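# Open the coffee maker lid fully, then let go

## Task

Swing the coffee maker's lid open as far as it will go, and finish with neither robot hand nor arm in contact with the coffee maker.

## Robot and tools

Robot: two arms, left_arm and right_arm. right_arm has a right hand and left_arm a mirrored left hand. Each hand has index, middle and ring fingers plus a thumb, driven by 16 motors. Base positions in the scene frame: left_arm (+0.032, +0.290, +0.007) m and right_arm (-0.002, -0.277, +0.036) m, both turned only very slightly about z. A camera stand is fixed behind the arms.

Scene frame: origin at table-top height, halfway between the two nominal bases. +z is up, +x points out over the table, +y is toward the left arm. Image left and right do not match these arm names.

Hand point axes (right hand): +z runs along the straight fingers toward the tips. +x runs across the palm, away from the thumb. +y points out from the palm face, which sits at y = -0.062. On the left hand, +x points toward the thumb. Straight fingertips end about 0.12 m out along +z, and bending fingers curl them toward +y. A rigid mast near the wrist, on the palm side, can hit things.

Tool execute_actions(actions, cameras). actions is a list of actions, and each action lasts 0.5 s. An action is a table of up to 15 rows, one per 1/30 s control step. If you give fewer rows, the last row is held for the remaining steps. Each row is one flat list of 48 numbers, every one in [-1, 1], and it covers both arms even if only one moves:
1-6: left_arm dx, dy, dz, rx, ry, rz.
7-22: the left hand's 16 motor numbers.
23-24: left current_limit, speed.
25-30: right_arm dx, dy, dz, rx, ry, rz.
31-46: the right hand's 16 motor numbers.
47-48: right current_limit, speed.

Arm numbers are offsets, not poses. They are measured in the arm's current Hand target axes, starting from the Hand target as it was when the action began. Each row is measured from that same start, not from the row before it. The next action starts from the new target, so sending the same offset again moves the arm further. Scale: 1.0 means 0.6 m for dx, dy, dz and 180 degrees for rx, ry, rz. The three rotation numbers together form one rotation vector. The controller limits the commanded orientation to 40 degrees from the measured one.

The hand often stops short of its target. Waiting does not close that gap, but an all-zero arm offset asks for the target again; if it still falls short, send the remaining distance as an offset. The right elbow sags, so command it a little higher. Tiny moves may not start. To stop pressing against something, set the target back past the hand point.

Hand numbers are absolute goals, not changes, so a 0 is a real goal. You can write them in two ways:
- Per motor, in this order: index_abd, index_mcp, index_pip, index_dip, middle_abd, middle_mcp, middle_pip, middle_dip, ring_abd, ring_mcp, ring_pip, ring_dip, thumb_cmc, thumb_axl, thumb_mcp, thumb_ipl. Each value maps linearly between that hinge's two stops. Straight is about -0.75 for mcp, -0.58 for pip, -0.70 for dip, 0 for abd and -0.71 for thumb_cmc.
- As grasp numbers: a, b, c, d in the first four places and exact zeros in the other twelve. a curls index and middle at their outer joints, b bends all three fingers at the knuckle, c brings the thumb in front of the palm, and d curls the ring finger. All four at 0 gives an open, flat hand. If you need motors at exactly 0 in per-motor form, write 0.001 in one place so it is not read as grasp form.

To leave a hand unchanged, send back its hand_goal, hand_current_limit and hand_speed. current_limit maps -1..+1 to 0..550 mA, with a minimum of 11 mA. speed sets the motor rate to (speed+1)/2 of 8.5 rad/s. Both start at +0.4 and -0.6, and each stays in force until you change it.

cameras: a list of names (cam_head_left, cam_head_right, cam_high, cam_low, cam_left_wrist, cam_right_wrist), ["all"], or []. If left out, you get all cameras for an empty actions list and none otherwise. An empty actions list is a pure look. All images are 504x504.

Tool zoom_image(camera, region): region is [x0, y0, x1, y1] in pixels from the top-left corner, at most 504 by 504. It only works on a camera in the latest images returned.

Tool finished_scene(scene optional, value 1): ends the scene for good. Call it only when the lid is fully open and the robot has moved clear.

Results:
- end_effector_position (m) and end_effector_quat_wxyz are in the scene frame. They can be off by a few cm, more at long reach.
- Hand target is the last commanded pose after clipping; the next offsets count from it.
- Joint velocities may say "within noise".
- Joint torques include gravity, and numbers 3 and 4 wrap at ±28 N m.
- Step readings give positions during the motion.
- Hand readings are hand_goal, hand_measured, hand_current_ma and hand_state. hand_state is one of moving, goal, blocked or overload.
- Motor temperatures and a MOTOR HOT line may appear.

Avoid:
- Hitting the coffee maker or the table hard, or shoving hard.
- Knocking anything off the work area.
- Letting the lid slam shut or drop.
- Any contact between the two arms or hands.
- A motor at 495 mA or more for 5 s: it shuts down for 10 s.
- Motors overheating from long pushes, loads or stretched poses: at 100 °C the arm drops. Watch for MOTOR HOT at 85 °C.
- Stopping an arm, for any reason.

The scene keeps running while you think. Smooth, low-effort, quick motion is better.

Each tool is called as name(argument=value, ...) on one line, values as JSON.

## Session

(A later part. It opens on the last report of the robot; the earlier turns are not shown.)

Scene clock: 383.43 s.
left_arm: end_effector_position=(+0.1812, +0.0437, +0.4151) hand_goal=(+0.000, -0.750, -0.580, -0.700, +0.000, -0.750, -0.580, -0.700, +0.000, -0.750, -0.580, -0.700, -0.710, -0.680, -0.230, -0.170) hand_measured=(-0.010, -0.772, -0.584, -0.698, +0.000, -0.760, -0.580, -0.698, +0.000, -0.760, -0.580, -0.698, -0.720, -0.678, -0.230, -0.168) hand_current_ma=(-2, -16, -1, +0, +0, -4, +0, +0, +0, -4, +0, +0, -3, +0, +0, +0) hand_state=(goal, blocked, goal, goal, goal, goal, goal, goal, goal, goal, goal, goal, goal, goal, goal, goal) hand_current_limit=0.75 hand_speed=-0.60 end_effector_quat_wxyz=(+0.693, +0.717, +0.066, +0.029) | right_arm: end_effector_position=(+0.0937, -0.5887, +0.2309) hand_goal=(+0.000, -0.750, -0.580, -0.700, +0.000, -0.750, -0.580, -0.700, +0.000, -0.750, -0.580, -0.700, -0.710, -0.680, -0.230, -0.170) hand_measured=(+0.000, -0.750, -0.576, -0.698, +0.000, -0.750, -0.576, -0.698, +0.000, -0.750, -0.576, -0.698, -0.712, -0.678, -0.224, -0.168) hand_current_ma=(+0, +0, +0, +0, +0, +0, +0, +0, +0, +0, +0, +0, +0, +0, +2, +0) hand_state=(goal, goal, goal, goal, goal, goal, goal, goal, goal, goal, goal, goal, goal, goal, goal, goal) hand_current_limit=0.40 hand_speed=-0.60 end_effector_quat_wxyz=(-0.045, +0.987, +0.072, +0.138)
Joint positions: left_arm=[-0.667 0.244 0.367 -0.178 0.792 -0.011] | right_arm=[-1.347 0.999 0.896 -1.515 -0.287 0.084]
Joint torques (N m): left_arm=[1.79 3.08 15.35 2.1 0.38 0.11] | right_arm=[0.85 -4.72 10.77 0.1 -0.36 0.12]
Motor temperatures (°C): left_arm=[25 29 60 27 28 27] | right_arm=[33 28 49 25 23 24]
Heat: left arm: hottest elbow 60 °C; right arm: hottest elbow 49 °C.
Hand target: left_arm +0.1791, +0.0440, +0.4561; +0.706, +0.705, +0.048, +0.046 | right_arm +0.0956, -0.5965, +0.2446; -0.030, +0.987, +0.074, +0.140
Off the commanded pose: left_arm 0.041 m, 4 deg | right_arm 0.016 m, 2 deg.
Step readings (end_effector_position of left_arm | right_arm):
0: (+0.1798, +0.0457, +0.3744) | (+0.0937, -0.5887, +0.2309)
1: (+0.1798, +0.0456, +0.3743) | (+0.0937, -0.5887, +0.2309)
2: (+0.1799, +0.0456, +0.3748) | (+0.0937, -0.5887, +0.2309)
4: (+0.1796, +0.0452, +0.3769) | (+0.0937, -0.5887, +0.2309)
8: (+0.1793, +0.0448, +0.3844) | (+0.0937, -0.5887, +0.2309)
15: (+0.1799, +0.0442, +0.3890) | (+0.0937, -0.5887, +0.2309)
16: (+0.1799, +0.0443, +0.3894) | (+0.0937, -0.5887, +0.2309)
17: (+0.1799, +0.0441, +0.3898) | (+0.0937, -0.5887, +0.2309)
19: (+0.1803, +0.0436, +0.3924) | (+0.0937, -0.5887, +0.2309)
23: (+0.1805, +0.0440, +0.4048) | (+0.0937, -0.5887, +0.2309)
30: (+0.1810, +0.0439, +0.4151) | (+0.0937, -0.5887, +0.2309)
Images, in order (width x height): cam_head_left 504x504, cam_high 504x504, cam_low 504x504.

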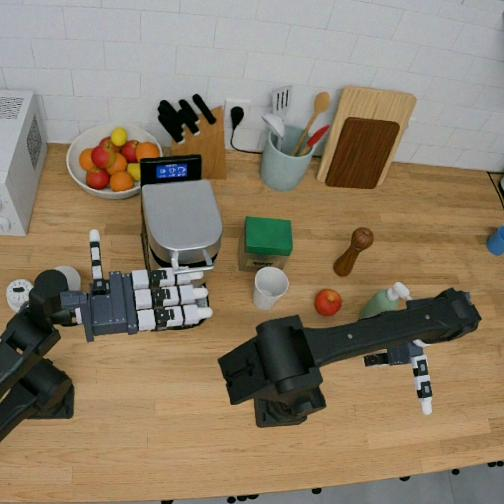

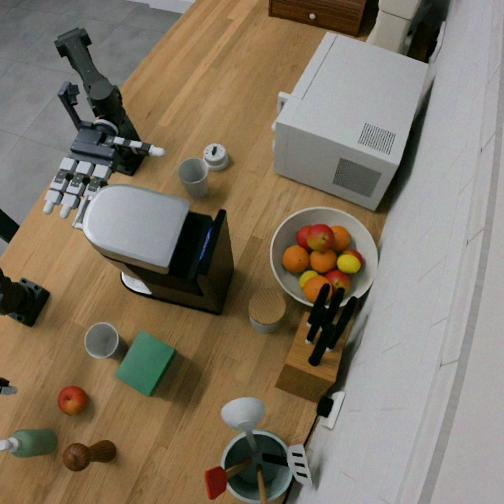

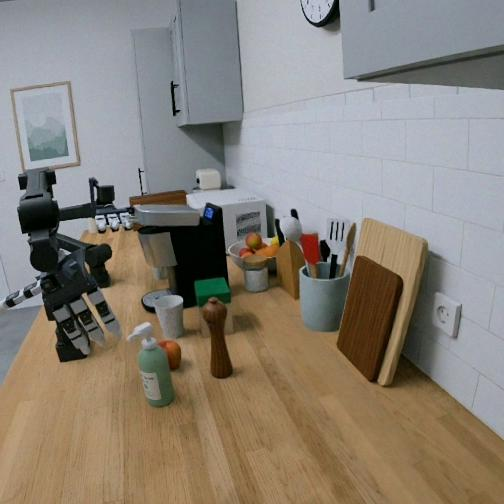

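execute_actions(actions=[[[0.0115,0.0447,0,0,0,0,0,0,0,0,0,0,0,0,0,0,0,0,0,0,0,0,0.75,-0.6,0,0,0,0,0,0,0,0,0,0,0,0,0,0,0,0,0,0,0,0,0,0,0.4,-0.6]],[[0.0115,0.0447,0,0,0,0,0,0,0,0,0,0,0,0,0,0,0,0,0,0,0,0,0.75,-0.6,0,0,0,0,0,0,0,0,0,0,0,0,0,0,0,0,0,0,0,0,0,0,0.4,-0.6]],[[0.0225,0.0432,0,0,0,0,0,0,0,0,0,0,0,0,0,0,0,0,0,0,0,0,0.75,-0.6,0,0,0,0,0,0,0,0,0,0,0,0,0,0,0,0,0,0,0,0,0,0,0.4,-0.6]]], cameras=["cam_head_left","cam_high","cam_low"])

zoom_image(camera="cam_low", region=[90, 155, 210, 275])

zoom_image(camera="cam_head_left", region=[100, 170, 250, 320])

Scene clock: 410.50 s.
left_arm: end_effector_position=(+0.2085, +0.0435, +0.4987) hand_goal=(+0.000, -0.750, -0.580, -0.700, +0.000, -0.750, -0.580, -0.700, +0.000, -0.750, -0.580, -0.700, -0.710, -0.680, -0.230, -0.170) hand_measured=(+0.000, -0.774, -0.584, -0.698, +0.000, -0.760, -0.580, -0.698, +0.000, -0.760, -0.580, -0.698, -0.720, -0.678, -0.230, -0.168) hand_current_ma=(+0, -17, +0, +0, +0, -4, +0, +0, +0, -4, +0, +0, -3, +0, +0, +0) hand_state=(goal, blocked, goal, goal, goal, goal, goal, goal, goal, goal, goal, goal, goal, goal, goal, goal) hand_current_limit=0.75 hand_speed=-0.60 end_effector_quat_wxyz=(+0.696, +0.715, +0.063, +0.025) | right_arm: end_effector_position=(+0.0937, -0.5887, +0.2309) hand_goal=(+0.000, -0.750, -0.580, -0.700, +0.000, -0.750, -0.580, -0.700, +0.000, -0.750, -0.580, -0.700, -0.710, -0.680, -0.230, -0.170) hand_measured=(+0.000, -0.750, -0.576, -0.698, +0.000, -0.750, -0.576, -0.698, +0.000, -0.750, -0.576, -0.698, -0.712, -0.678, -0.224, -0.168) hand_current_ma=(+0, +0, +0, +0, +0, +0, +0, +0, +0, +0, +0, +0, +0, +0, +2, +0) hand_state=(goal, goal, goal, goal, goal, goal, goal, goal, goal, goal, goal, goal, goal, goal, goal, goal) hand_current_limit=0.40 hand_speed=-0.60 end_effector_quat_wxyz=(-0.045, +0.987, +0.072, +0.138)
Joint positions: left_arm=[-0.55 0.402 0.602 -0.252 0.92 -0.011] | right_arm=[-1.347 0.999 0.896 -1.515 -0.287 0.084]
Joint torques (N m): left_arm=[2.49 1.55 14.79 1.74 0.28 0.11] | right_arm=[0.91 -4.66 10.77 0.1 -0.35 0.11]
Motor temperatures (°C): left_arm=[25 29 59 27 27 27] | right_arm=[32 28 49 25 23 24]
Heat: left arm: hottest elbow 59 °C; right arm: hottest elbow 49 °C.
Hand target: left_arm +0.2063, +0.0477, +0.5356; +0.706, +0.705, +0.048, +0.046 | right_arm +0.0956, -0.5965, +0.2446; -0.030, +0.987, +0.074, +0.140
Off the commanded pose: left_arm 0.037 m, 3 deg | right_arm 0.016 m, 2 deg.
Step readings (end_effector_position of left_arm | right_arm):
0: (+0.1812, +0.0437, +0.4152) | (+0.0937, -0.5887, +0.2309)
1: (+0.1811, +0.0437, +0.4155) | (+0.0937, -0.5887, +0.2309)
2: (+0.1811, +0.0436, +0.4162) | (+0.0937, -0.5887, +0.2309)
4: (+0.1825, +0.0436, +0.4192) | (+0.0937, -0.5887, +0.2309)
8: (+0.1850, +0.0448, +0.4340) | (+0.0937, -0.5887, +0.2309)
15: (+0.1874, +0.0447, +0.4450) | (+0.0937, -0.5887, +0.2309)
16: (+0.1873, +0.0444, +0.4452) | (+0.0937, -0.5887, +0.2309)
17: (+0.1873, +0.0439, +0.4458) | (+0.0937, -0.5887, +0.2309)
19: (+0.1889, +0.0428, +0.4483) | (+0.0937, -0.5887, +0.2309)
23: (+0.1932, +0.0420, +0.4598) | (+0.0937, -0.5887, +0.2309)
30: (+0.1938, +0.0427, +0.4711) | (+0.0937, -0.5887, +0.2309)
31: (+0.1938, +0.0425, +0.4715) | (+0.0937, -0.5887, +0.2309)
32: (+0.1936, +0.0422, +0.4723) | (+0.0937, -0.5887, +0.2309)
34: (+0.1957, +0.0420, +0.4755) | (+0.0937, -0.5887, +0.2309)
38: (+0.2053, +0.0437, +0.4890) | (+0.0937, -0.5887, +0.2309)
45: (+0.2074, +0.0442, +0.4992) | (+0.0937, -0.5887, +0.2309)
Images, in order (width x height): cam_head_left 504x504, cam_high 504x504, cam_low 504x504.

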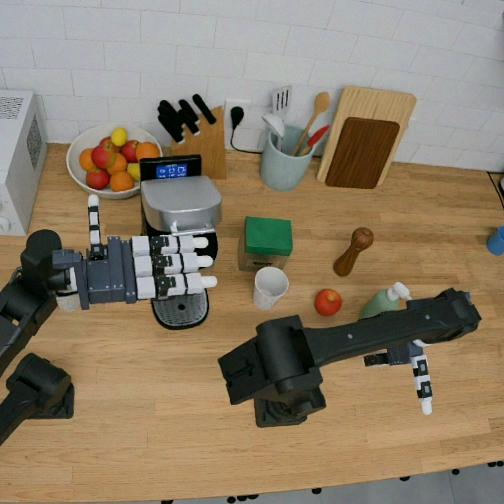

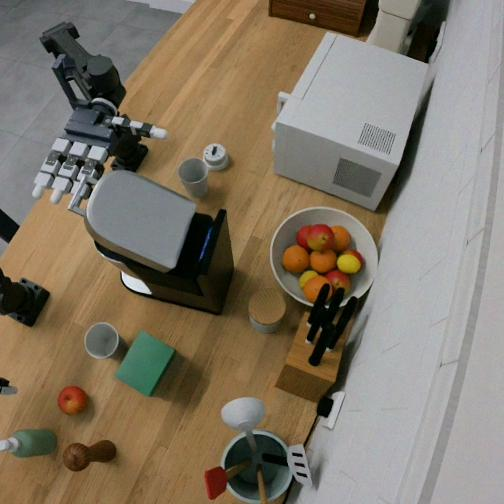

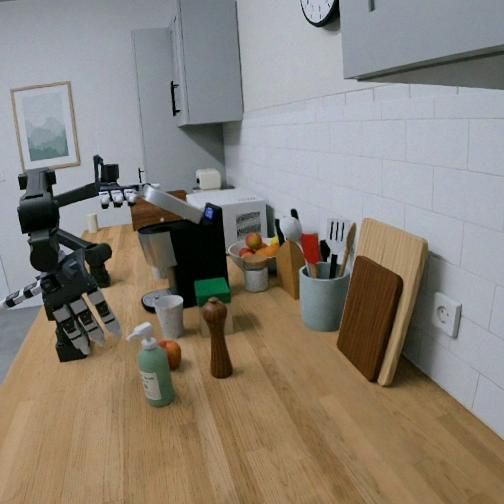

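Scaled by 4.200.

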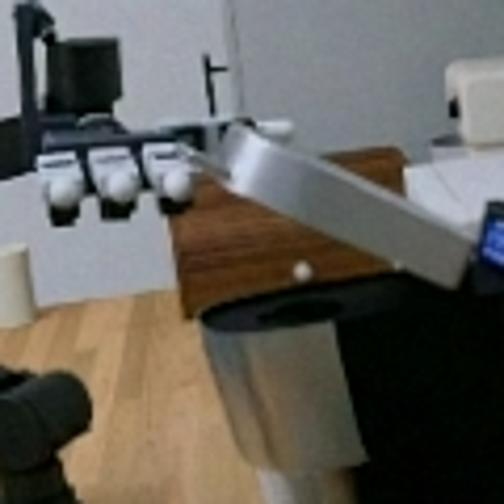

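Scaled by 3.360.

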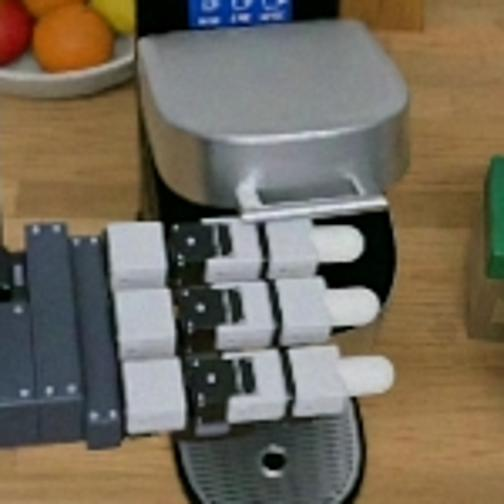

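execute_actions(actions=[[[0.034,0.0385,0,0,0,0,0,0,0,0,0,0,0,0,0,0,0,0,0,0,0,0,0.75,-0.6,0,0,0,0,0,0,0,0,0,0,0,0,0,0,0,0,0,0,0,0,0,0,0.4,-0.6]],[[0.031,0.0391,0,0,0,0,0,0,0,0,0,0,0,0,0,0,0,0,0,0,0,0,0.75,-0.6,0,0,0,0,0,0,0,0,0,0,0,0,0,0,0,0,0,0,0,0,0,0,0.4,-0.6]]], cameras=["cam_head_left","cam_low"])

zoom_image(camera="cam_low", region=[90, 135, 210, 255])

zoom_image(camera="cam_head_left", region=[100, 150, 250, 300])

Scene clock: 458.67 s.
left_arm: end_effector_position=(+0.2478, +0.0492, +0.5485) hand_goal=(+0.000, -0.750, -0.580, -0.700, +0.000, -0.750, -0.580, -0.700, +0.000, -0.750, -0.580, -0.700, -0.710, -0.680, -0.230, -0.170) hand_measured=(+0.000, -0.774, -0.584, -0.698, +0.000, -0.760, -0.580, -0.698, +0.000, -0.760, -0.580, -0.698, -0.720, -0.678, -0.230, -0.168) hand_current_ma=(+0, -17, +0, +0, +0, -4, +0, +0, +0, -4, +0, +0, -3, +0, +0, +0) hand_state=(goal, blocked, goal, goal, goal, goal, goal, goal, goal, goal, goal, goal, goal, goal, goal, goal) hand_current_limit=0.75 hand_speed=-0.60 end_effector_quat_wxyz=(+0.699, +0.712, +0.063, +0.026) | right_arm: end_effector_position=(+0.0937, -0.5887, +0.2309) hand_goal=(+0.000, -0.750, -0.580, -0.700, +0.000, -0.750, -0.580, -0.700, +0.000, -0.750, -0.580, -0.700, -0.710, -0.680, -0.230, -0.170) hand_measured=(+0.000, -0.750, -0.576, -0.698, +0.000, -0.750, -0.576, -0.698, +0.000, -0.750, -0.576, -0.698, -0.712, -0.678, -0.224, -0.168) hand_current_ma=(+0, +0, +0, +0, +0, +0, +0, +0, +0, +0, +0, +0, +0, +0, +2, +0) hand_state=(goal, goal, goal, goal, goal, goal, goal, goal, goal, goal, goal, goal, goal, goal, goal, goal) hand_current_limit=0.40 hand_speed=-0.60 end_effector_quat_wxyz=(-0.045, +0.987, +0.072, +0.138)
Joint positions: left_arm=[-0.418 0.545 0.756 -0.256 1.05 -0.011] | right_arm=[-1.347 0.999 0.896 -1.515 -0.287 0.084]
Joint torques (N m): left_arm=[2.14 -0.21 14.54 1.58 0.32 0.1] | right_arm=[0.79 -4.66 10.77 0.1 -0.35 0.12]
Motor temperatures (°C): left_arm=[25 29 66 27 27 27] | right_arm=[32 28 50 25 23 24]
Heat: left arm: hottest elbow 66 °C; right arm: hottest elbow 50 °C.
Hand target: left_arm +0.2451, +0.0528, +0.5821; +0.706, +0.705, +0.048, +0.046 | right_arm +0.0956, -0.5965, +0.2446; -0.030, +0.987, +0.074, +0.140
Off the commanded pose: left_arm 0.034 m, 3 deg | right_arm 0.016 m, 2 deg.
Step readings (end_effector_position of left_arm | right_arm):
0: (+0.2085, +0.0435, +0.4987) | (+0.0937, -0.5887, +0.2309)
1: (+0.2083, +0.0435, +0.4991) | (+0.0937, -0.5887, +0.2309)
2: (+0.2078, +0.0433, +0.4999) | (+0.0937, -0.5887, +0.2309)
4: (+0.2105, +0.0439, +0.5040) | (+0.0937, -0.5887, +0.2309)
8: (+0.2245, +0.0466, +0.5160) | (+0.0937, -0.5887, +0.2309)
15: (+0.2289, +0.0468, +0.5228) | (+0.0937, -0.5887, +0.2309)
16: (+0.2287, +0.0468, +0.5232) | (+0.0937, -0.5887, +0.2309)
17: (+0.2288, +0.0470, +0.5240) | (+0.0937, -0.5887, +0.2309)
19: (+0.2307, +0.0470, +0.5285) | (+0.0937, -0.5887, +0.2309)
23: (+0.2426, +0.0494, +0.5422) | (+0.0937, -0.5887, +0.2309)
30: (+0.2477, +0.0493, +0.5486) | (+0.0937, -0.5887, +0.2309)
Images, in order (width x height): cam_head_left 504x504, cam_low 504x504.

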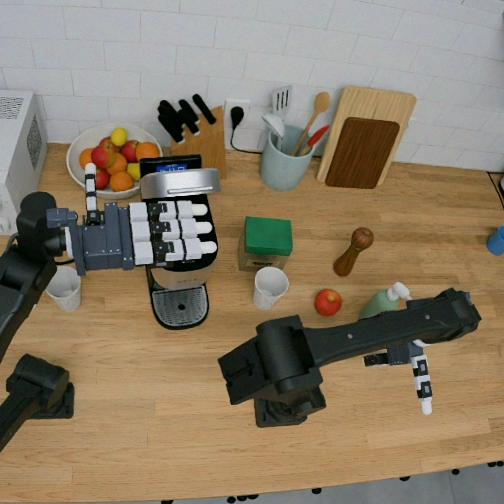

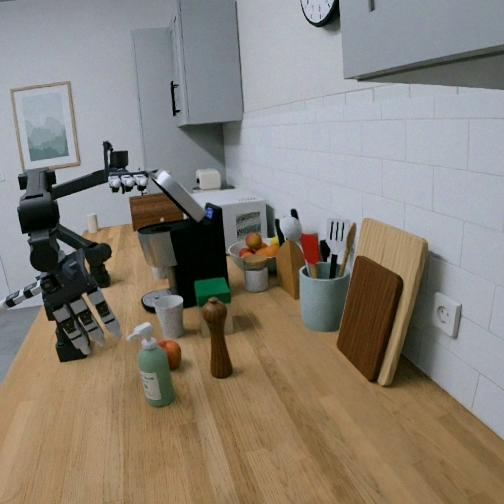

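Scaled by 4.200.

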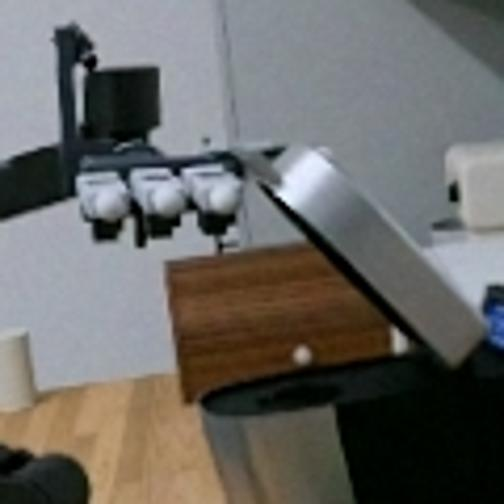

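Scaled by 3.360.

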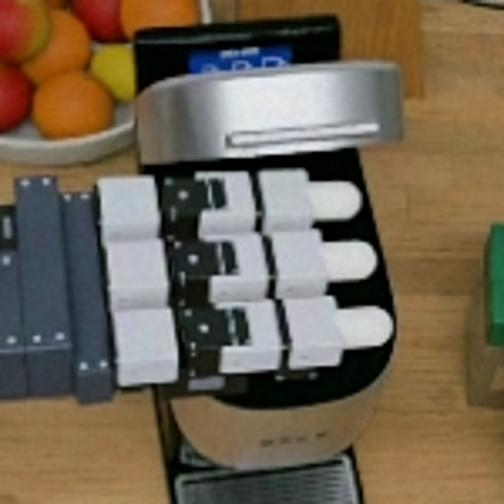

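execute_actions(actions=[[[0.05,0.03,0,0,0,0,0,0,0,0,0,0,0,0,0,0,0,0,0,0,0,0,0.75,-0.6,0,0,0,0,0,0,0,0,0,0,0,0,0,0,0,0,0,0,0,0,0,0,0.4,-0.6]],[[0.055,0.0167,0,0,0,0,0,0,0,0,0,0,0,0,0,0,0,0,0,0,0,0,0.75,-0.6,0,0,0,0,0,0,0,0,0,0,0,0,0,0,0,0,0,0,0,0,0,0,0.4,-0.6]],[[0.055,0.01,0,0,0,0,0,0,0,0,0,0,0,0,0,0,0,0,0,0,0,0,0.75,-0.6,0,0,0,0,0,0,0,0,0,0,0,0,0,0,0,0,0,0,0,0,0,0,0.4,-0.6]]], cameras=["cam_head_left","cam_high","cam_low"])

zoom_image(camera="cam_low", region=[100, 125, 240, 265])

zoom_image(camera="cam_head_left", region=[100, 130, 250, 280])

Scene clock: 482.40 s.
left_arm: end_effector_position=(+0.3443, +0.0620, +0.5787) hand_goal=(+0.000, -0.750, -0.580, -0.700, +0.000, -0.750, -0.580, -0.700, +0.000, -0.750, -0.580, -0.700, -0.710, -0.680, -0.230, -0.170) hand_measured=(+0.000, -0.772, -0.584, -0.698, +0.000, -0.760, -0.580, -0.698, +0.000, -0.760, -0.580, -0.698, -0.720, -0.678, -0.230, -0.168) hand_current_ma=(+0, -16, +0, +0, +0, -4, +0, +0, +0, -4, +0, +0, -3, +0, +0, +0) hand_state=(goal, blocked, goal, goal, goal, goal, goal, goal, goal, goal, goal, goal, goal, goal, goal, goal) hand_current_limit=0.75 hand_speed=-0.60 end_effector_quat_wxyz=(+0.698, +0.712, +0.073, +0.017) | right_arm: end_effector_position=(+0.0937, -0.5887, +0.2309) hand_goal=(+0.000, -0.750, -0.580, -0.700, +0.000, -0.750, -0.580, -0.700, +0.000, -0.750, -0.580, -0.700, -0.710, -0.680, -0.230, -0.170) hand_measured=(+0.000, -0.750, -0.576, -0.698, +0.000, -0.750, -0.576, -0.698, +0.000, -0.750, -0.576, -0.698, -0.712, -0.678, -0.224, -0.168) hand_current_ma=(+0, +0, +0, +0, +0, +0, +0, +0, +0, +0, +0, +0, +0, +0, +2, +0) hand_state=(goal, goal, goal, goal, goal, goal, goal, goal, goal, goal, goal, goal, goal, goal, goal, goal) hand_current_limit=0.40 hand_speed=-0.60 end_effector_quat_wxyz=(-0.045, +0.987, +0.072, +0.138)
Joint positions: left_arm=[-0.238 0.822 0.938 -0.191 1.228 -0.006] | right_arm=[-1.347 0.999 0.896 -1.515 -0.287 0.084]
Joint torques (N m): left_arm=[2.14 -4.07 14.46 2.32 0.34 0.06] | right_arm=[0.79 -4.72 10.76 0.1 -0.35 0.11]
Motor temperatures (°C): left_arm=[25 29 59 27 27 27] | right_arm=[32 28 50 24 23 24]
Heat: left arm: hottest elbow 59 °C; right arm: hottest elbow 50 °C.
Hand target: left_arm +0.3401, +0.0655, +0.6160; +0.706, +0.705, +0.048, +0.046 | right_arm +0.0956, -0.5965, +0.2446; -0.030, +0.987, +0.074, +0.140
Off the commanded pose: left_arm 0.038 m, 5 deg | right_arm 0.016 m, 2 deg.
Step readings (end_effector_position of left_arm | right_arm):
0: (+0.2478, +0.0492, +0.5485) | (+0.0937, -0.5887, +0.2309)
1: (+0.2477, +0.0493, +0.5488) | (+0.0937, -0.5887, +0.2309)
2: (+0.2485, +0.0490, +0.5486) | (+0.0937, -0.5887, +0.2309)
4: (+0.2521, +0.0498, +0.5521) | (+0.0937, -0.5887, +0.2309)
8: (+0.2695, +0.0543, +0.5639) | (+0.0937, -0.5887, +0.2309)
15: (+0.2808, +0.0529, +0.5616) | (+0.0937, -0.5887, +0.2309)
16: (+0.2805, +0.0530, +0.5621) | (+0.0937, -0.5887, +0.2309)
17: (+0.2803, +0.0533, +0.5628) | (+0.0937, -0.5887, +0.2309)
19: (+0.2841, +0.0539, +0.5658) | (+0.0937, -0.5887, +0.2309)
23: (+0.3016, +0.0580, +0.5748) | (+0.0937, -0.5887, +0.2309)
30: (+0.3133, +0.0577, +0.5714) | (+0.0937, -0.5887, +0.2309)
31: (+0.3129, +0.0577, +0.5718) | (+0.0937, -0.5887, +0.2309)
32: (+0.3128, +0.0580, +0.5725) | (+0.0937, -0.5887, +0.2309)
34: (+0.3156, +0.0588, +0.5764) | (+0.0937, -0.5887, +0.2309)
38: (+0.3336, +0.0623, +0.5826) | (+0.0937, -0.5887, +0.2309)
45: (+0.3447, +0.0620, +0.5781) | (+0.0937, -0.5887, +0.2309)
Images, in order (width x height): cam_head_left 504x504, cam_high 504x504, cam_low 504x504.

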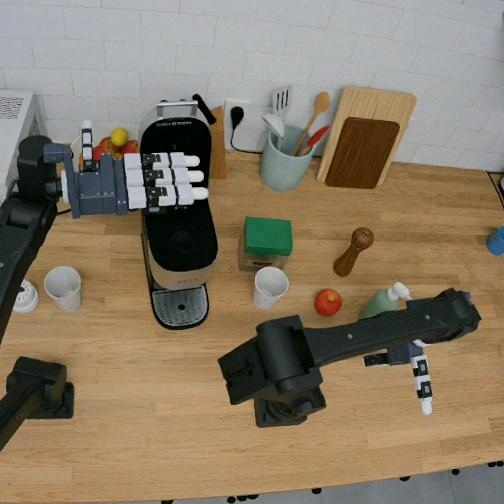

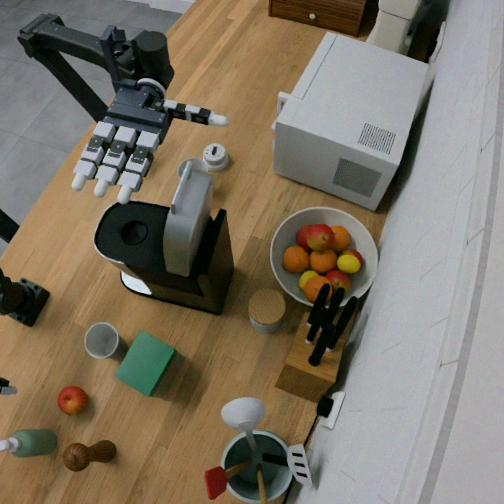

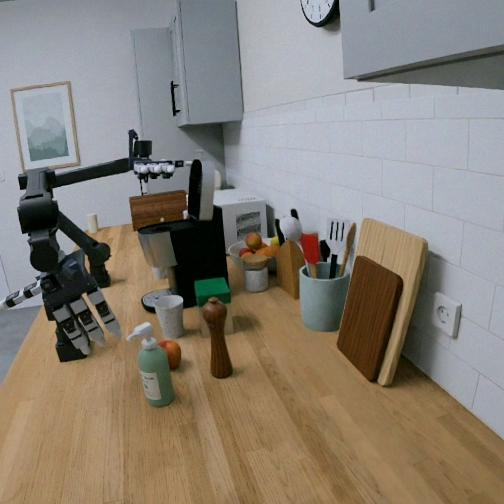

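Scaled by 3.600.

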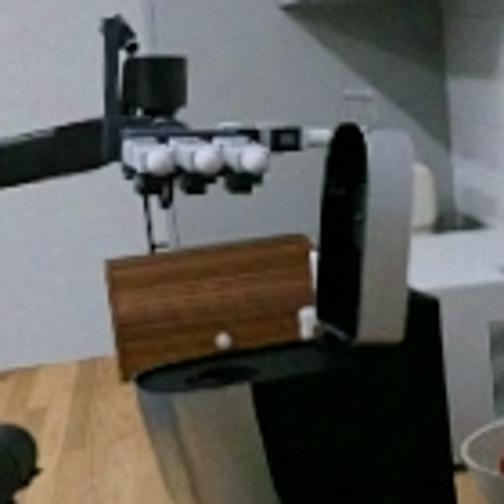

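Scaled by 3.360.

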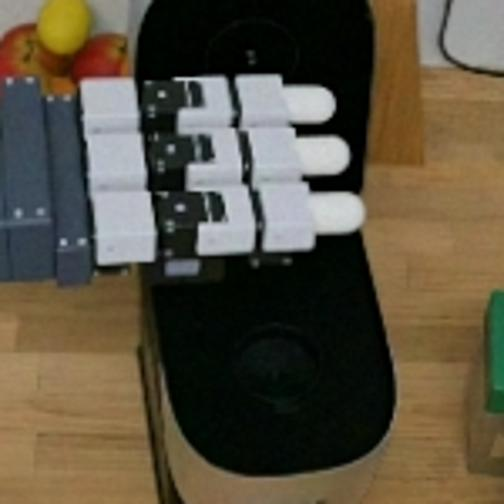

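execute_actions(actions=[[[0.035,-0.022,0,0,0,0,0,0,0,0,0,0,0,0,0,0,0,0,0,0,0,0,0.75,-0.6,0,0,0,0,0,0,0,0,0,0,0,0,0,0,0,0,0,0,0,0,0,0,0.4,-0.6]],[[0.035,-0.022,0,0,0,0,0,0,0,0,0,0,0,0,0,0,0,0,0,0,0,0,0.75,-0.6,0,0,0,0,0,0,0,0,0,0,0,0,0,0,0,0,0,0,0,0,0,0,0.4,-0.6]],[[0.035,-0.022,0,0,0,0,0,0,0,0,0,0,0,0,0,0,0,0,0,0,0,0,0.75,-0.6,0,0,0,0,0,0,0,0,0,0,0,0,0,0,0,0,0,0,0,0,0,0,0.4,-0.6]]], cameras=["cam_head_left","cam_high","cam_low"])

zoom_image(camera="cam_low", region=[120, 135, 260, 275])

zoom_image(camera="cam_high", region=[70, 130, 250, 310])

Scene clock: 508.53 s.
left_arm: end_effector_position=(+0.4018, +0.0696, +0.5496) hand_goal=(+0.000, -0.750, -0.580, -0.700, +0.000, -0.750, -0.580, -0.700, +0.000, -0.750, -0.580, -0.700, -0.710, -0.680, -0.230, -0.170) hand_measured=(+0.000, -0.772, -0.584, -0.698, +0.000, -0.760, -0.580, -0.698, +0.000, -0.760, -0.580, -0.698, -0.720, -0.678, -0.230, -0.168) hand_current_ma=(+0, -16, +0, +0, +0, -4, +0, +0, +0, -4, +0, +0, -3, +0, +0, +0) hand_state=(goal, blocked, goal, goal, goal, goal, goal, goal, goal, goal, goal, goal, goal, goal, goal, goal) hand_current_limit=0.75 hand_speed=-0.60 end_effector_quat_wxyz=(+0.701, +0.710, +0.065, +0.024) | right_arm: end_effector_position=(+0.0937, -0.5887, +0.2309) hand_goal=(+0.000, -0.750, -0.580, -0.700, +0.000, -0.750, -0.580, -0.700, +0.000, -0.750, -0.580, -0.700, -0.710, -0.680, -0.230, -0.170) hand_measured=(+0.000, -0.750, -0.576, -0.698, +0.000, -0.750, -0.576, -0.698, +0.000, -0.750, -0.576, -0.698, -0.712, -0.678, -0.224, -0.168) hand_current_ma=(+0, +0, +0, +0, +0, +0, +0, +0, +0, +0, +0, +0, +0, +0, +2, +0) hand_state=(goal, goal, goal, goal, goal, goal, goal, goal, goal, goal, goal, goal, goal, goal, goal, goal) hand_current_limit=0.40 hand_speed=-0.60 end_effector_quat_wxyz=(-0.045, +0.987, +0.072, +0.138)
Joint positions: left_arm=[-0.177 0.984 0.939 -0.016 1.292 0.001] | right_arm=[-1.347 0.999 0.896 -1.515 -0.287 0.084]
Joint torques (N m): left_arm=[2.32 -6.12 13.11 2.28 0.33 0.02] | right_arm=[0.79 -4.72 10.77 0.09 -0.35 0.12]
Motor temperatures (°C): left_arm=[25 29 65 27 27 27] | right_arm=[32 28 50 24 23 24]
Heat: left arm: hottest elbow 65 °C; right arm: hottest elbow 50 °C.
Hand target: left_arm +0.4026, +0.0738, +0.5763; +0.706, +0.705, +0.048, +0.046 | right_arm +0.0956, -0.5965, +0.2446; -0.030, +0.987, +0.074, +0.140
Off the commanded pose: left_arm 0.027 m, 3 deg | right_arm 0.016 m, 2 deg.
Step readings (end_effector_position of left_arm | right_arm):
0: (+0.3443, +0.0620, +0.5787) | (+0.0937, -0.5887, +0.2309)
1: (+0.3443, +0.0621, +0.5787) | (+0.0937, -0.5887, +0.2309)
2: (+0.3442, +0.0622, +0.5789) | (+0.0937, -0.5887, +0.2309)
4: (+0.3454, +0.0631, +0.5794) | (+0.0937, -0.5887, +0.2309)
8: (+0.3550, +0.0640, +0.5752) | (+0.0937, -0.5887, +0.2309)
15: (+0.3631, +0.0639, +0.5706) | (+0.0937, -0.5887, +0.2309)
16: (+0.3627, +0.0639, +0.5709) | (+0.0937, -0.5887, +0.2309)
17: (+0.3622, +0.0641, +0.5715) | (+0.0937, -0.5887, +0.2309)
19: (+0.3633, +0.0648, +0.5715) | (+0.0937, -0.5887, +0.2309)
23: (+0.3744, +0.0670, +0.5660) | (+0.0937, -0.5887, +0.2309)
30: (+0.3827, +0.0669, +0.5607) | (+0.0937, -0.5887, +0.2309)
31: (+0.3823, +0.0669, +0.5611) | (+0.0937, -0.5887, +0.2309)
32: (+0.3818, +0.0670, +0.5616) | (+0.0937, -0.5887, +0.2309)
34: (+0.3828, +0.0674, +0.5613) | (+0.0937, -0.5887, +0.2309)
38: (+0.3938, +0.0696, +0.5549) | (+0.0937, -0.5887, +0.2309)
45: (+0.4022, +0.0696, +0.5490) | (+0.0937, -0.5887, +0.2309)
Images, in order (width x height): cam_head_left 504x504, cam_high 504x504, cam_low 504x504.

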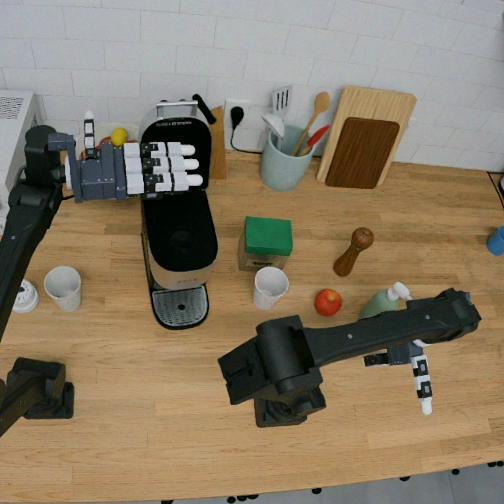

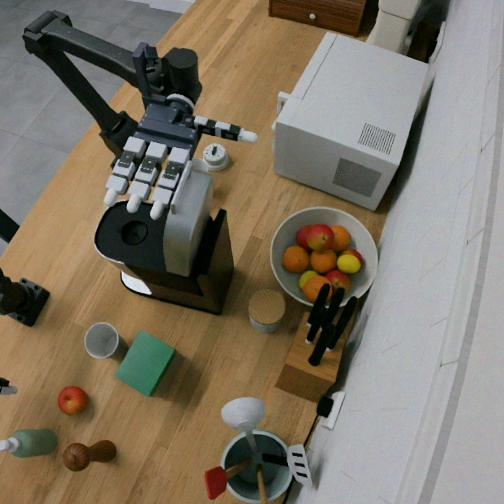

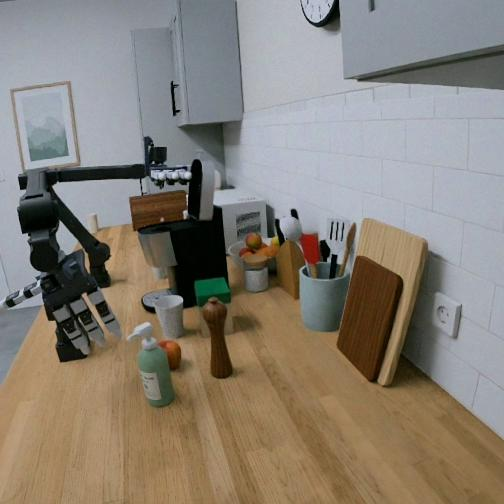

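Scaled by 3.600.

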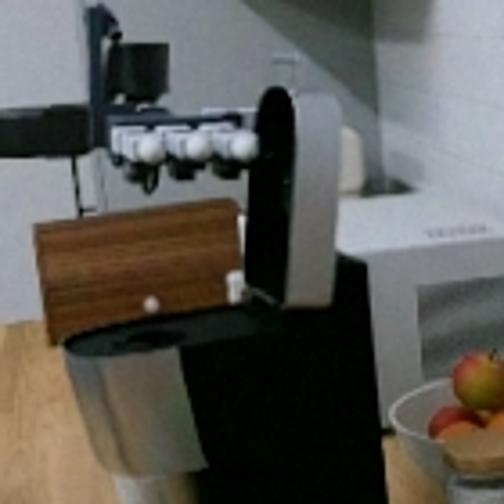

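Scaled by 2.800.

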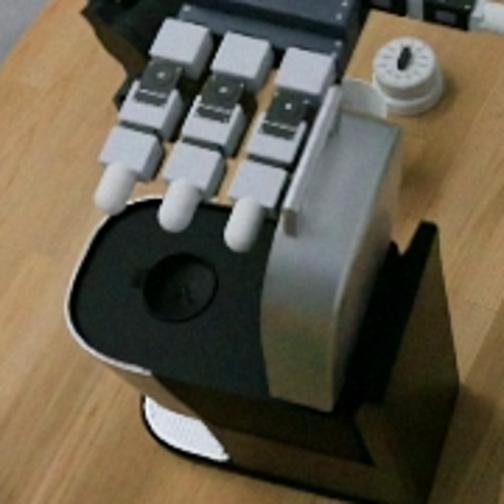

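execute_actions(actions=[[[0.03,-0.005,0,0,0,0,0,0,0,0,0,0,0,0,0,0,0,0,0,0,0,0,0.75,-0.6,0,0,0,0,0,0,0,0,0,0,0,0,0,0,0,0,0,0,0,0,0,0,0.4,-0.6]],[[0.03,-0.005,0,0,0,0,0,0,0,0,0,0,0,0,0,0,0,0,0,0,0,0,0.75,-0.6,0,0,0,0,0,0,0,0,0,0,0,0,0,0,0,0,0,0,0,0,0,0,0.4,-0.6]]], cameras=["cam_head_left","cam_high","cam_low"])

zoom_image(camera="cam_low", region=[120, 135, 260, 275])

zoom_image(camera="cam_high", region=[70, 130, 250, 310])

Scene clock: 518.97 s.
left_arm: end_effector_position=(+0.4217, +0.0708, +0.5430) hand_goal=(+0.000, -0.750, -0.580, -0.700, +0.000, -0.750, -0.580, -0.700, +0.000, -0.750, -0.580, -0.700, -0.710, -0.680, -0.230, -0.170) hand_measured=(-0.004, -0.772, -0.584, -0.698, +0.000, -0.760, -0.580, -0.698, +0.000, -0.760, -0.580, -0.698, -0.720, -0.678, -0.230, -0.168) hand_current_ma=(-1, -15, +0, +0, +0, -4, +0, +0, +0, -4, +0, +0, -3, +0, +0, +0) hand_state=(goal, blocked, goal, goal, goal, goal, goal, goal, goal, goal, goal, goal, goal, goal, goal, goal) hand_current_limit=0.75 hand_speed=-0.60 end_effector_quat_wxyz=(+0.702, +0.710, +0.056, +0.013) | right_arm: end_effector_position=(+0.0937, -0.5887, +0.2309) hand_goal=(+0.000, -0.750, -0.580, -0.700, +0.000, -0.750, -0.580, -0.700, +0.000, -0.750, -0.580, -0.700, -0.710, -0.680, -0.230, -0.170) hand_measured=(+0.000, -0.750, -0.576, -0.698, +0.000, -0.750, -0.576, -0.698, +0.000, -0.750, -0.576, -0.698, -0.712, -0.678, -0.224, -0.168) hand_current_ma=(+0, +0, +0, +0, +0, +0, +0, +0, +0, +0, +0, +0, +0, +0, +2, +0) hand_state=(goal, goal, goal, goal, goal, goal, goal, goal, goal, goal, goal, goal, goal, goal, goal, goal) hand_current_limit=0.40 hand_speed=-0.60 end_effector_quat_wxyz=(-0.045, +0.987, +0.072, +0.138)
Joint positions: left_arm=[-0.16 1.054 0.964 0.033 1.337 -0.005] | right_arm=[-1.347 0.999 0.896 -1.515 -0.287 0.084]
Joint torques (N m): left_arm=[3.37 -5.07 14.54 2.39 -0.38 0.07] | right_arm=[0.85 -4.72 10.77 0.09 -0.36 0.12]
Motor temperatures (°C): left_arm=[25 29 64 26 27 27] | right_arm=[32 28 50 24 23 24]
Heat: left arm: hottest elbow 64 °C; right arm: hottest elbow 50 °C.
Hand target: left_arm +0.4382, +0.0787, +0.5702; +0.706, +0.705, +0.048, +0.046 | right_arm +0.0956, -0.5965, +0.2446; -0.030, +0.987, +0.074, +0.140
Off the commanded pose: left_arm 0.033 m, 4 deg | right_arm 0.016 m, 2 deg.
Step readings (end_effector_position of left_arm | right_arm):
0: (+0.4018, +0.0696, +0.5496) | (+0.0937, -0.5887, +0.2309)
1: (+0.4017, +0.0696, +0.5496) | (+0.0937, -0.5887, +0.2309)
2: (+0.4015, +0.0697, +0.5497) | (+0.0937, -0.5887, +0.2309)
4: (+0.4024, +0.0700, +0.5492) | (+0.0937, -0.5887, +0.2309)
8: (+0.4115, +0.0716, +0.5444) | (+0.0937, -0.5887, +0.2309)
15: (+0.4173, +0.0718, +0.5394) | (+0.0937, -0.5887, +0.2309)
16: (+0.4172, +0.0719, +0.5398) | (+0.0937, -0.5887, +0.2309)
17: (+0.4173, +0.0720, +0.5400) | (+0.0937, -0.5887, +0.2309)
19: (+0.4187, +0.0721, +0.5412) | (+0.0937, -0.5887, +0.2309)
23: (+0.4205, +0.0710, +0.5426) | (+0.0937, -0.5887, +0.2309)
30: (+0.4216, +0.0708, +0.5429) | (+0.0937, -0.5887, +0.2309)
Images, in order (width x height): cam_head_left 504x504, cam_high 504x504, cam_low 504x504.

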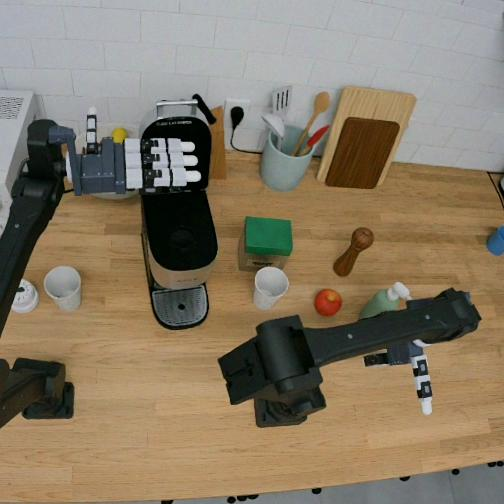

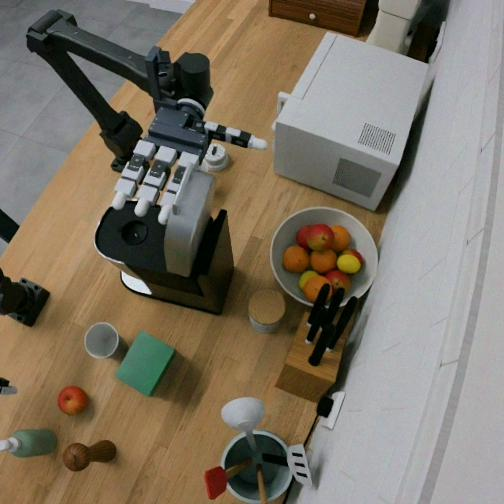

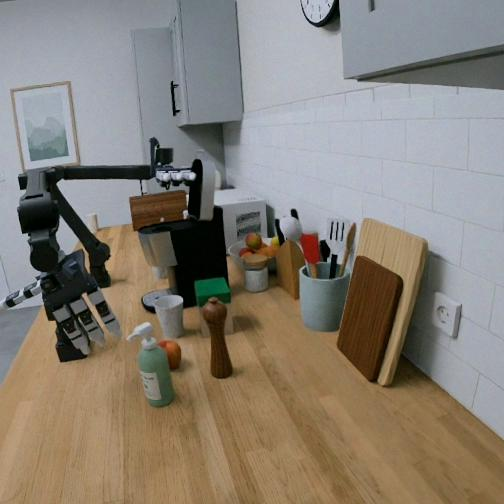

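Scaled by 3.600.

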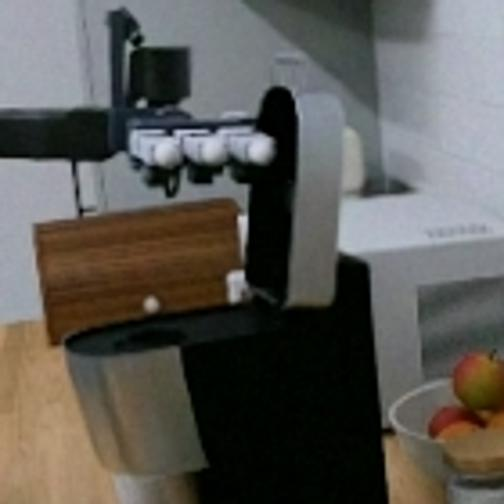

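Scaled by 2.800.

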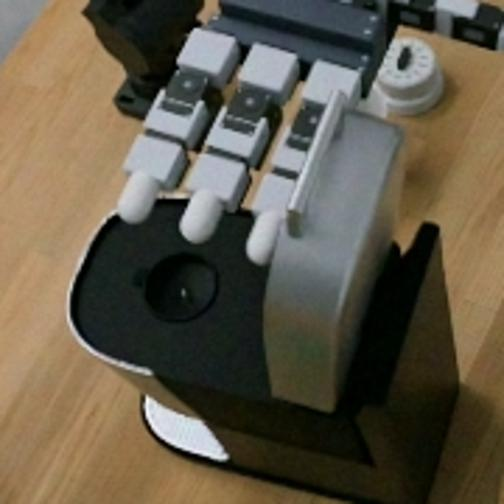

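execute_actions(actions=[[[0.02,0,0,0,0,0,0,0,0,0,0,0,0,0,0,0,0,0,0,0,0,0,0.75,-0.6,0,0,0,0,0,0,0,0,0,0,0,0,0,0,0,0,0,0,0,0,0,0,0.4,-0.6]],[[0.02,0,0,0,0,0,0,0,0,0,0,0,0,0,0,0,0,0,0,0,0,0,0.75,-0.6,0,0,0,0,0,0,0,0,0,0,0,0,0,0,0,0,0,0,0,0,0,0,0.4,-0.6]]], cameras=["cam_head_left","cam_high","cam_low"])

zoom_image(camera="cam_low", region=[120, 135, 260, 275])

zoom_image(camera="cam_high", region=[70, 130, 250, 310])

Scene clock: 529.00 s.
left_arm: end_effector_position=(+0.4455, +0.0735, +0.5448) hand_goal=(+0.000, -0.750, -0.580, -0.700, +0.000, -0.750, -0.580, -0.700, +0.000, -0.750, -0.580, -0.700, -0.710, -0.680, -0.230, -0.170) hand_measured=(-0.004, -0.772, -0.584, -0.698, +0.000, -0.760, -0.580, -0.698, +0.000, -0.760, -0.580, -0.698, -0.720, -0.678, -0.230, -0.168) hand_current_ma=(-1, -15, +0, +0, +0, -4, +0, +0, +0, -4, +0, +0, -3, +0, +0, +0) hand_state=(goal, blocked, goal, goal, goal, goal, goal, goal, goal, goal, goal, goal, goal, goal, goal, goal) hand_current_limit=0.75 hand_speed=-0.60 end_effector_quat_wxyz=(+0.703, +0.709, +0.055, +0.013) | right_arm: end_effector_position=(+0.0937, -0.5887, +0.2309) hand_goal=(+0.000, -0.750, -0.580, -0.700, +0.000, -0.750, -0.580, -0.700, +0.000, -0.750, -0.580, -0.700, -0.710, -0.680, -0.230, -0.170) hand_measured=(+0.000, -0.750, -0.576, -0.698, +0.000, -0.750, -0.576, -0.698, +0.000, -0.750, -0.576, -0.698, -0.712, -0.678, -0.224, -0.168) hand_current_ma=(+0, +0, +0, +0, +0, +0, +0, +0, +0, +0, +0, +0, +0, +0, +2, +0) hand_state=(goal, goal, goal, goal, goal, goal, goal, goal, goal, goal, goal, goal, goal, goal, goal, goal) hand_current_limit=0.40 hand_speed=-0.60 end_effector_quat_wxyz=(-0.045, +0.987, +0.072, +0.138)
Joint positions: left_arm=[-0.144 1.12 1.013 0.054 1.353 -0.006] | right_arm=[-1.347 0.999 0.896 -1.515 -0.287 0.084]
Joint torques (N m): left_arm=[3.25 -6.48 14.32 2.22 -0.42 0.07] | right_arm=[0.85 -4.72 10.77 0.09 -0.35 0.11]
Motor temperatures (°C): left_arm=[25 29 61 26 27 27] | right_arm=[32 27 51 24 23 24]
Heat: left arm: hottest elbow 61 °C; right arm: hottest elbow 51 °C.
Hand target: left_arm +0.4621, +0.0819, +0.5702; +0.706, +0.705, +0.048, +0.046 | right_arm +0.0956, -0.5965, +0.2446; -0.030, +0.987, +0.074, +0.140
Off the commanded pose: left_arm 0.031 m, 4 deg | right_arm 0.016 m, 2 deg.
Step readings (end_effector_position of left_arm | right_arm):
0: (+0.4217, +0.0708, +0.5429) | (+0.0937, -0.5887, +0.2309)
1: (+0.4219, +0.0708, +0.5428) | (+0.0937, -0.5887, +0.2309)
2: (+0.4221, +0.0708, +0.5429) | (+0.0937, -0.5887, +0.2309)
4: (+0.4234, +0.0706, +0.5432) | (+0.0937, -0.5887, +0.2309)
8: (+0.4301, +0.0714, +0.5436) | (+0.0937, -0.5887, +0.2309)
15: (+0.4334, +0.0719, +0.5441) | (+0.0937, -0.5887, +0.2309)
16: (+0.4336, +0.0719, +0.5439) | (+0.0937, -0.5887, +0.2309)
17: (+0.4337, +0.0719, +0.5441) | (+0.0937, -0.5887, +0.2309)
19: (+0.4350, +0.0717, +0.5443) | (+0.0937, -0.5887, +0.2309)
23: (+0.4418, +0.0729, +0.5444) | (+0.0937, -0.5887, +0.2309)
30: (+0.4455, +0.0735, +0.5448) | (+0.0937, -0.5887, +0.2309)
Images, in order (width x height): cam_head_left 504x504, cam_high 504x504, cam_low 504x504.

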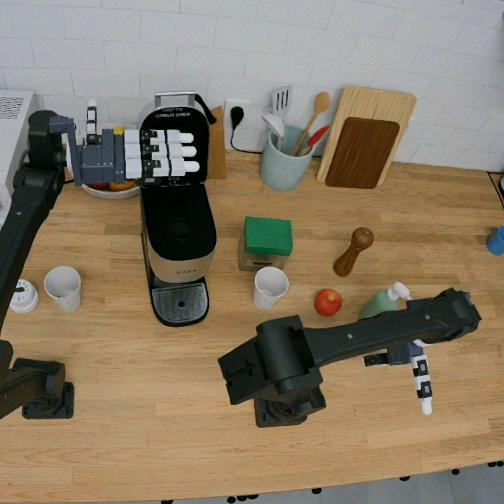

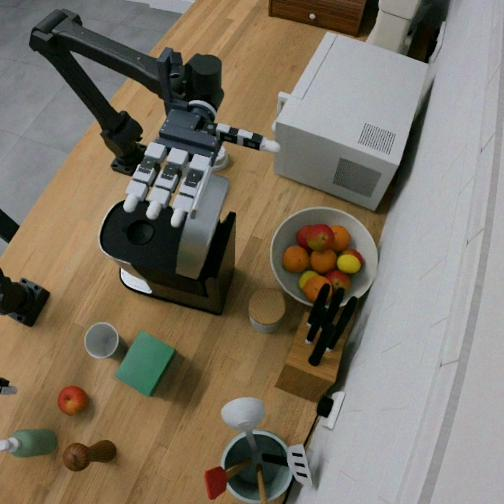

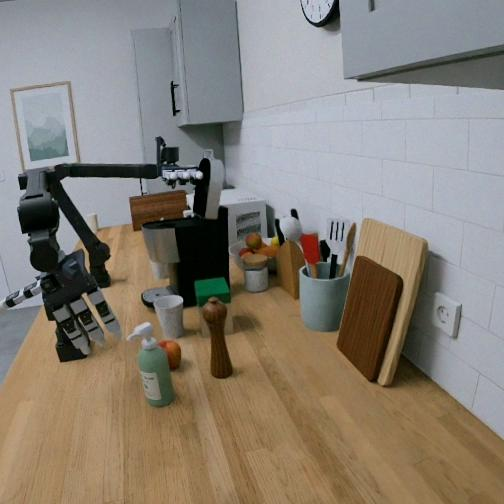

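Scaled by 3.600.

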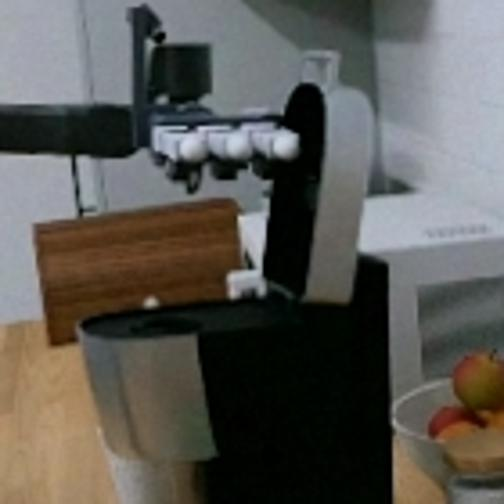

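Scaled by 2.800.

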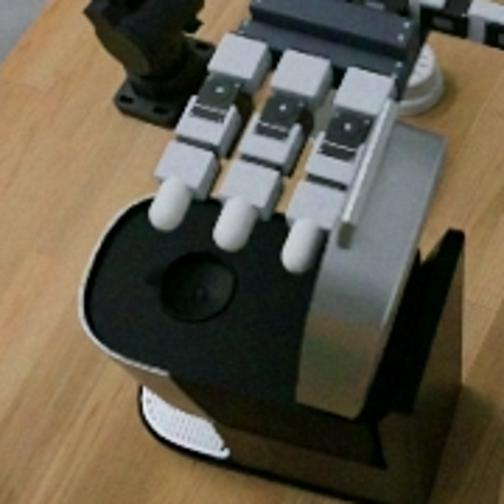

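execute_actions(actions=[[[-0.045,0,0,0,0,0,0,0,0,0,0,0,0,0,0,0,0,0,0,0,0,0,0.75,-0.6,0,0,0,0,0,0,0,0,0,0,0,0,0,0,0,0,0,0,0,0,0,0,0.4,-0.6]],[[-0.05,0,0,0,0,0,0,0,0,0,0,0,0,0,0,0,0,0,0,0,0,0,0.75,-0.6,0,0,0,0,0,0,0,0,0,0,0,0,0,0,0,0,0,0,0,0,0,0,0.4,-0.6]]], cameras=["cam_head_left","cam_head_right","cam_high","cam_low"])

zoom_image(camera="cam_low", region=[120, 135, 260, 275])

zoom_image(camera="cam_high", region=[70, 130, 250, 310])

Scene clock: 542.43 s.
left_arm: end_effector_position=(+0.4076, +0.0773, +0.5742) hand_goal=(+0.000, -0.750, -0.580, -0.700, +0.000, -0.750, -0.580, -0.700, +0.000, -0.750, -0.580, -0.700, -0.710, -0.680, -0.230, -0.170) hand_measured=(-0.004, -0.770, -0.584, -0.698, +0.000, -0.760, -0.580, -0.698, +0.000, -0.760, -0.580, -0.698, -0.720, -0.678, -0.230, -0.168) hand_current_ma=(+0, -13, +0, +0, +0, -4, +0, +0, +0, -4, +0, +0, -3, +0, +0, +0) hand_state=(goal, blocked, goal, goal, goal, goal, goal, goal, goal, goal, goal, goal, goal, goal, goal, goal) hand_current_limit=0.75 hand_speed=-0.60 end_effector_quat_wxyz=(+0.707, +0.704, +0.047, +0.050) | right_arm: end_effector_position=(+0.0937, -0.5887, +0.2309) hand_goal=(+0.000, -0.750, -0.580, -0.700, +0.000, -0.750, -0.580, -0.700, +0.000, -0.750, -0.580, -0.700, -0.710, -0.680, -0.230, -0.170) hand_measured=(+0.000, -0.750, -0.576, -0.698, +0.000, -0.750, -0.576, -0.698, +0.000, -0.750, -0.576, -0.698, -0.712, -0.678, -0.224, -0.168) hand_current_ma=(+0, +0, +0, +0, +0, +0, +0, +0, +0, +0, +0, +0, +0, +0, +2, +0) hand_state=(goal, goal, goal, goal, goal, goal, goal, goal, goal, goal, goal, goal, goal, goal, goal, goal) hand_current_limit=0.40 hand_speed=-0.60 end_effector_quat_wxyz=(-0.045, +0.987, +0.072, +0.138)
Joint positions: left_arm=[-0.155 1.005 0.988 0.032 1.301 -0.01] | right_arm=[-1.347 0.999 0.896 -1.515 -0.287 0.084]
Joint torques (N m): left_arm=[0.73 -7.36 8.92 1.33 -0.03 0.08] | right_arm=[0.79 -4.66 10.77 0.09 -0.35 0.12]
Motor temperatures (°C): left_arm=[25 29 61 26 27 27] | right_arm=[32 27 51 24 23 24]
Heat: left arm: hottest elbow 61 °C; right arm: hottest elbow 51 °C.
Hand target: left_arm +0.4056, +0.0742, +0.5702; +0.706, +0.705, +0.048, +0.046 | right_arm +0.0956, -0.5965, +0.2446; -0.030, +0.987, +0.074, +0.140
Off the commanded pose: left_arm 0.005 m, 0 deg | right_arm 0.016 m, 2 deg.
Step readings (end_effector_position of left_arm | right_arm):
0: (+0.4455, +0.0735, +0.5448) | (+0.0937, -0.5887, +0.2309)
1: (+0.4455, +0.0735, +0.5448) | (+0.0937, -0.5887, +0.2309)
2: (+0.4456, +0.0735, +0.5448) | (+0.0937, -0.5887, +0.2309)
4: (+0.4455, +0.0739, +0.5460) | (+0.0937, -0.5887, +0.2309)
8: (+0.4405, +0.0750, +0.5524) | (+0.0937, -0.5887, +0.2309)
15: (+0.4290, +0.0765, +0.5636) | (+0.0937, -0.5887, +0.2309)
16: (+0.4287, +0.0765, +0.5639) | (+0.0937, -0.5887, +0.2309)
17: (+0.4282, +0.0765, +0.5645) | (+0.0937, -0.5887, +0.2309)
19: (+0.4263, +0.0765, +0.5651) | (+0.0937, -0.5887, +0.2309)
23: (+0.4126, +0.0760, +0.5693) | (+0.0937, -0.5887, +0.2309)
30: (+0.4071, +0.0773, +0.5750) | (+0.0937, -0.5887, +0.2309)
Images, in order (width x height): cam_head_left 504x504, cam_head_right 504x504, cam_high 504x504, cam_low 504x504.

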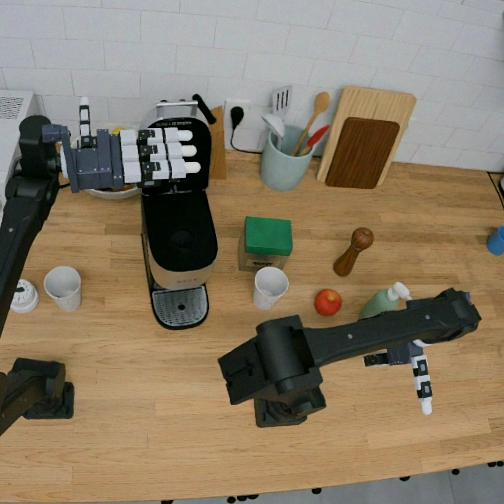

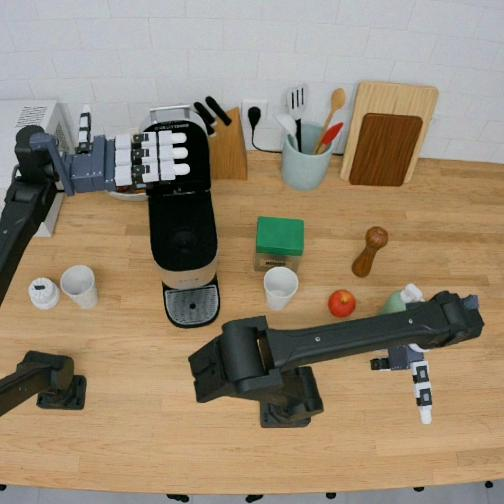

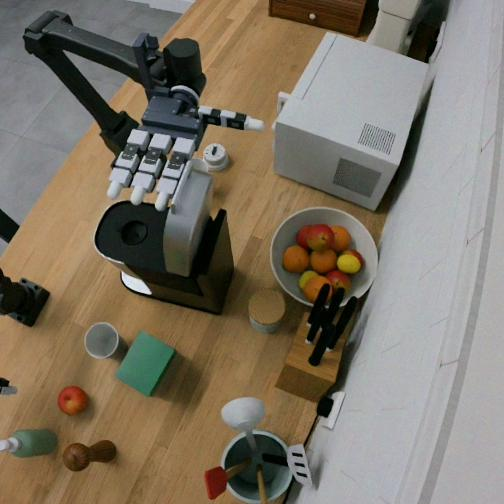

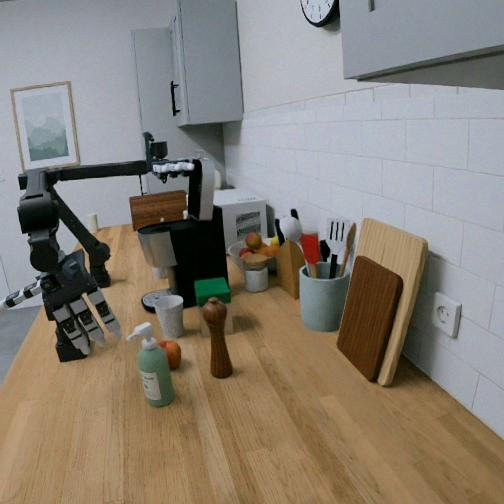

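Scaled by 3.600.

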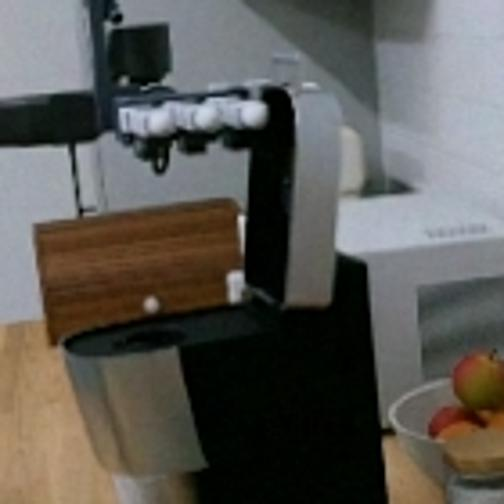

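Scaled by 2.800.

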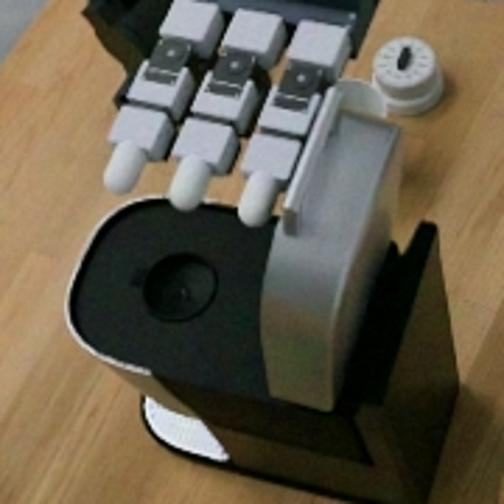

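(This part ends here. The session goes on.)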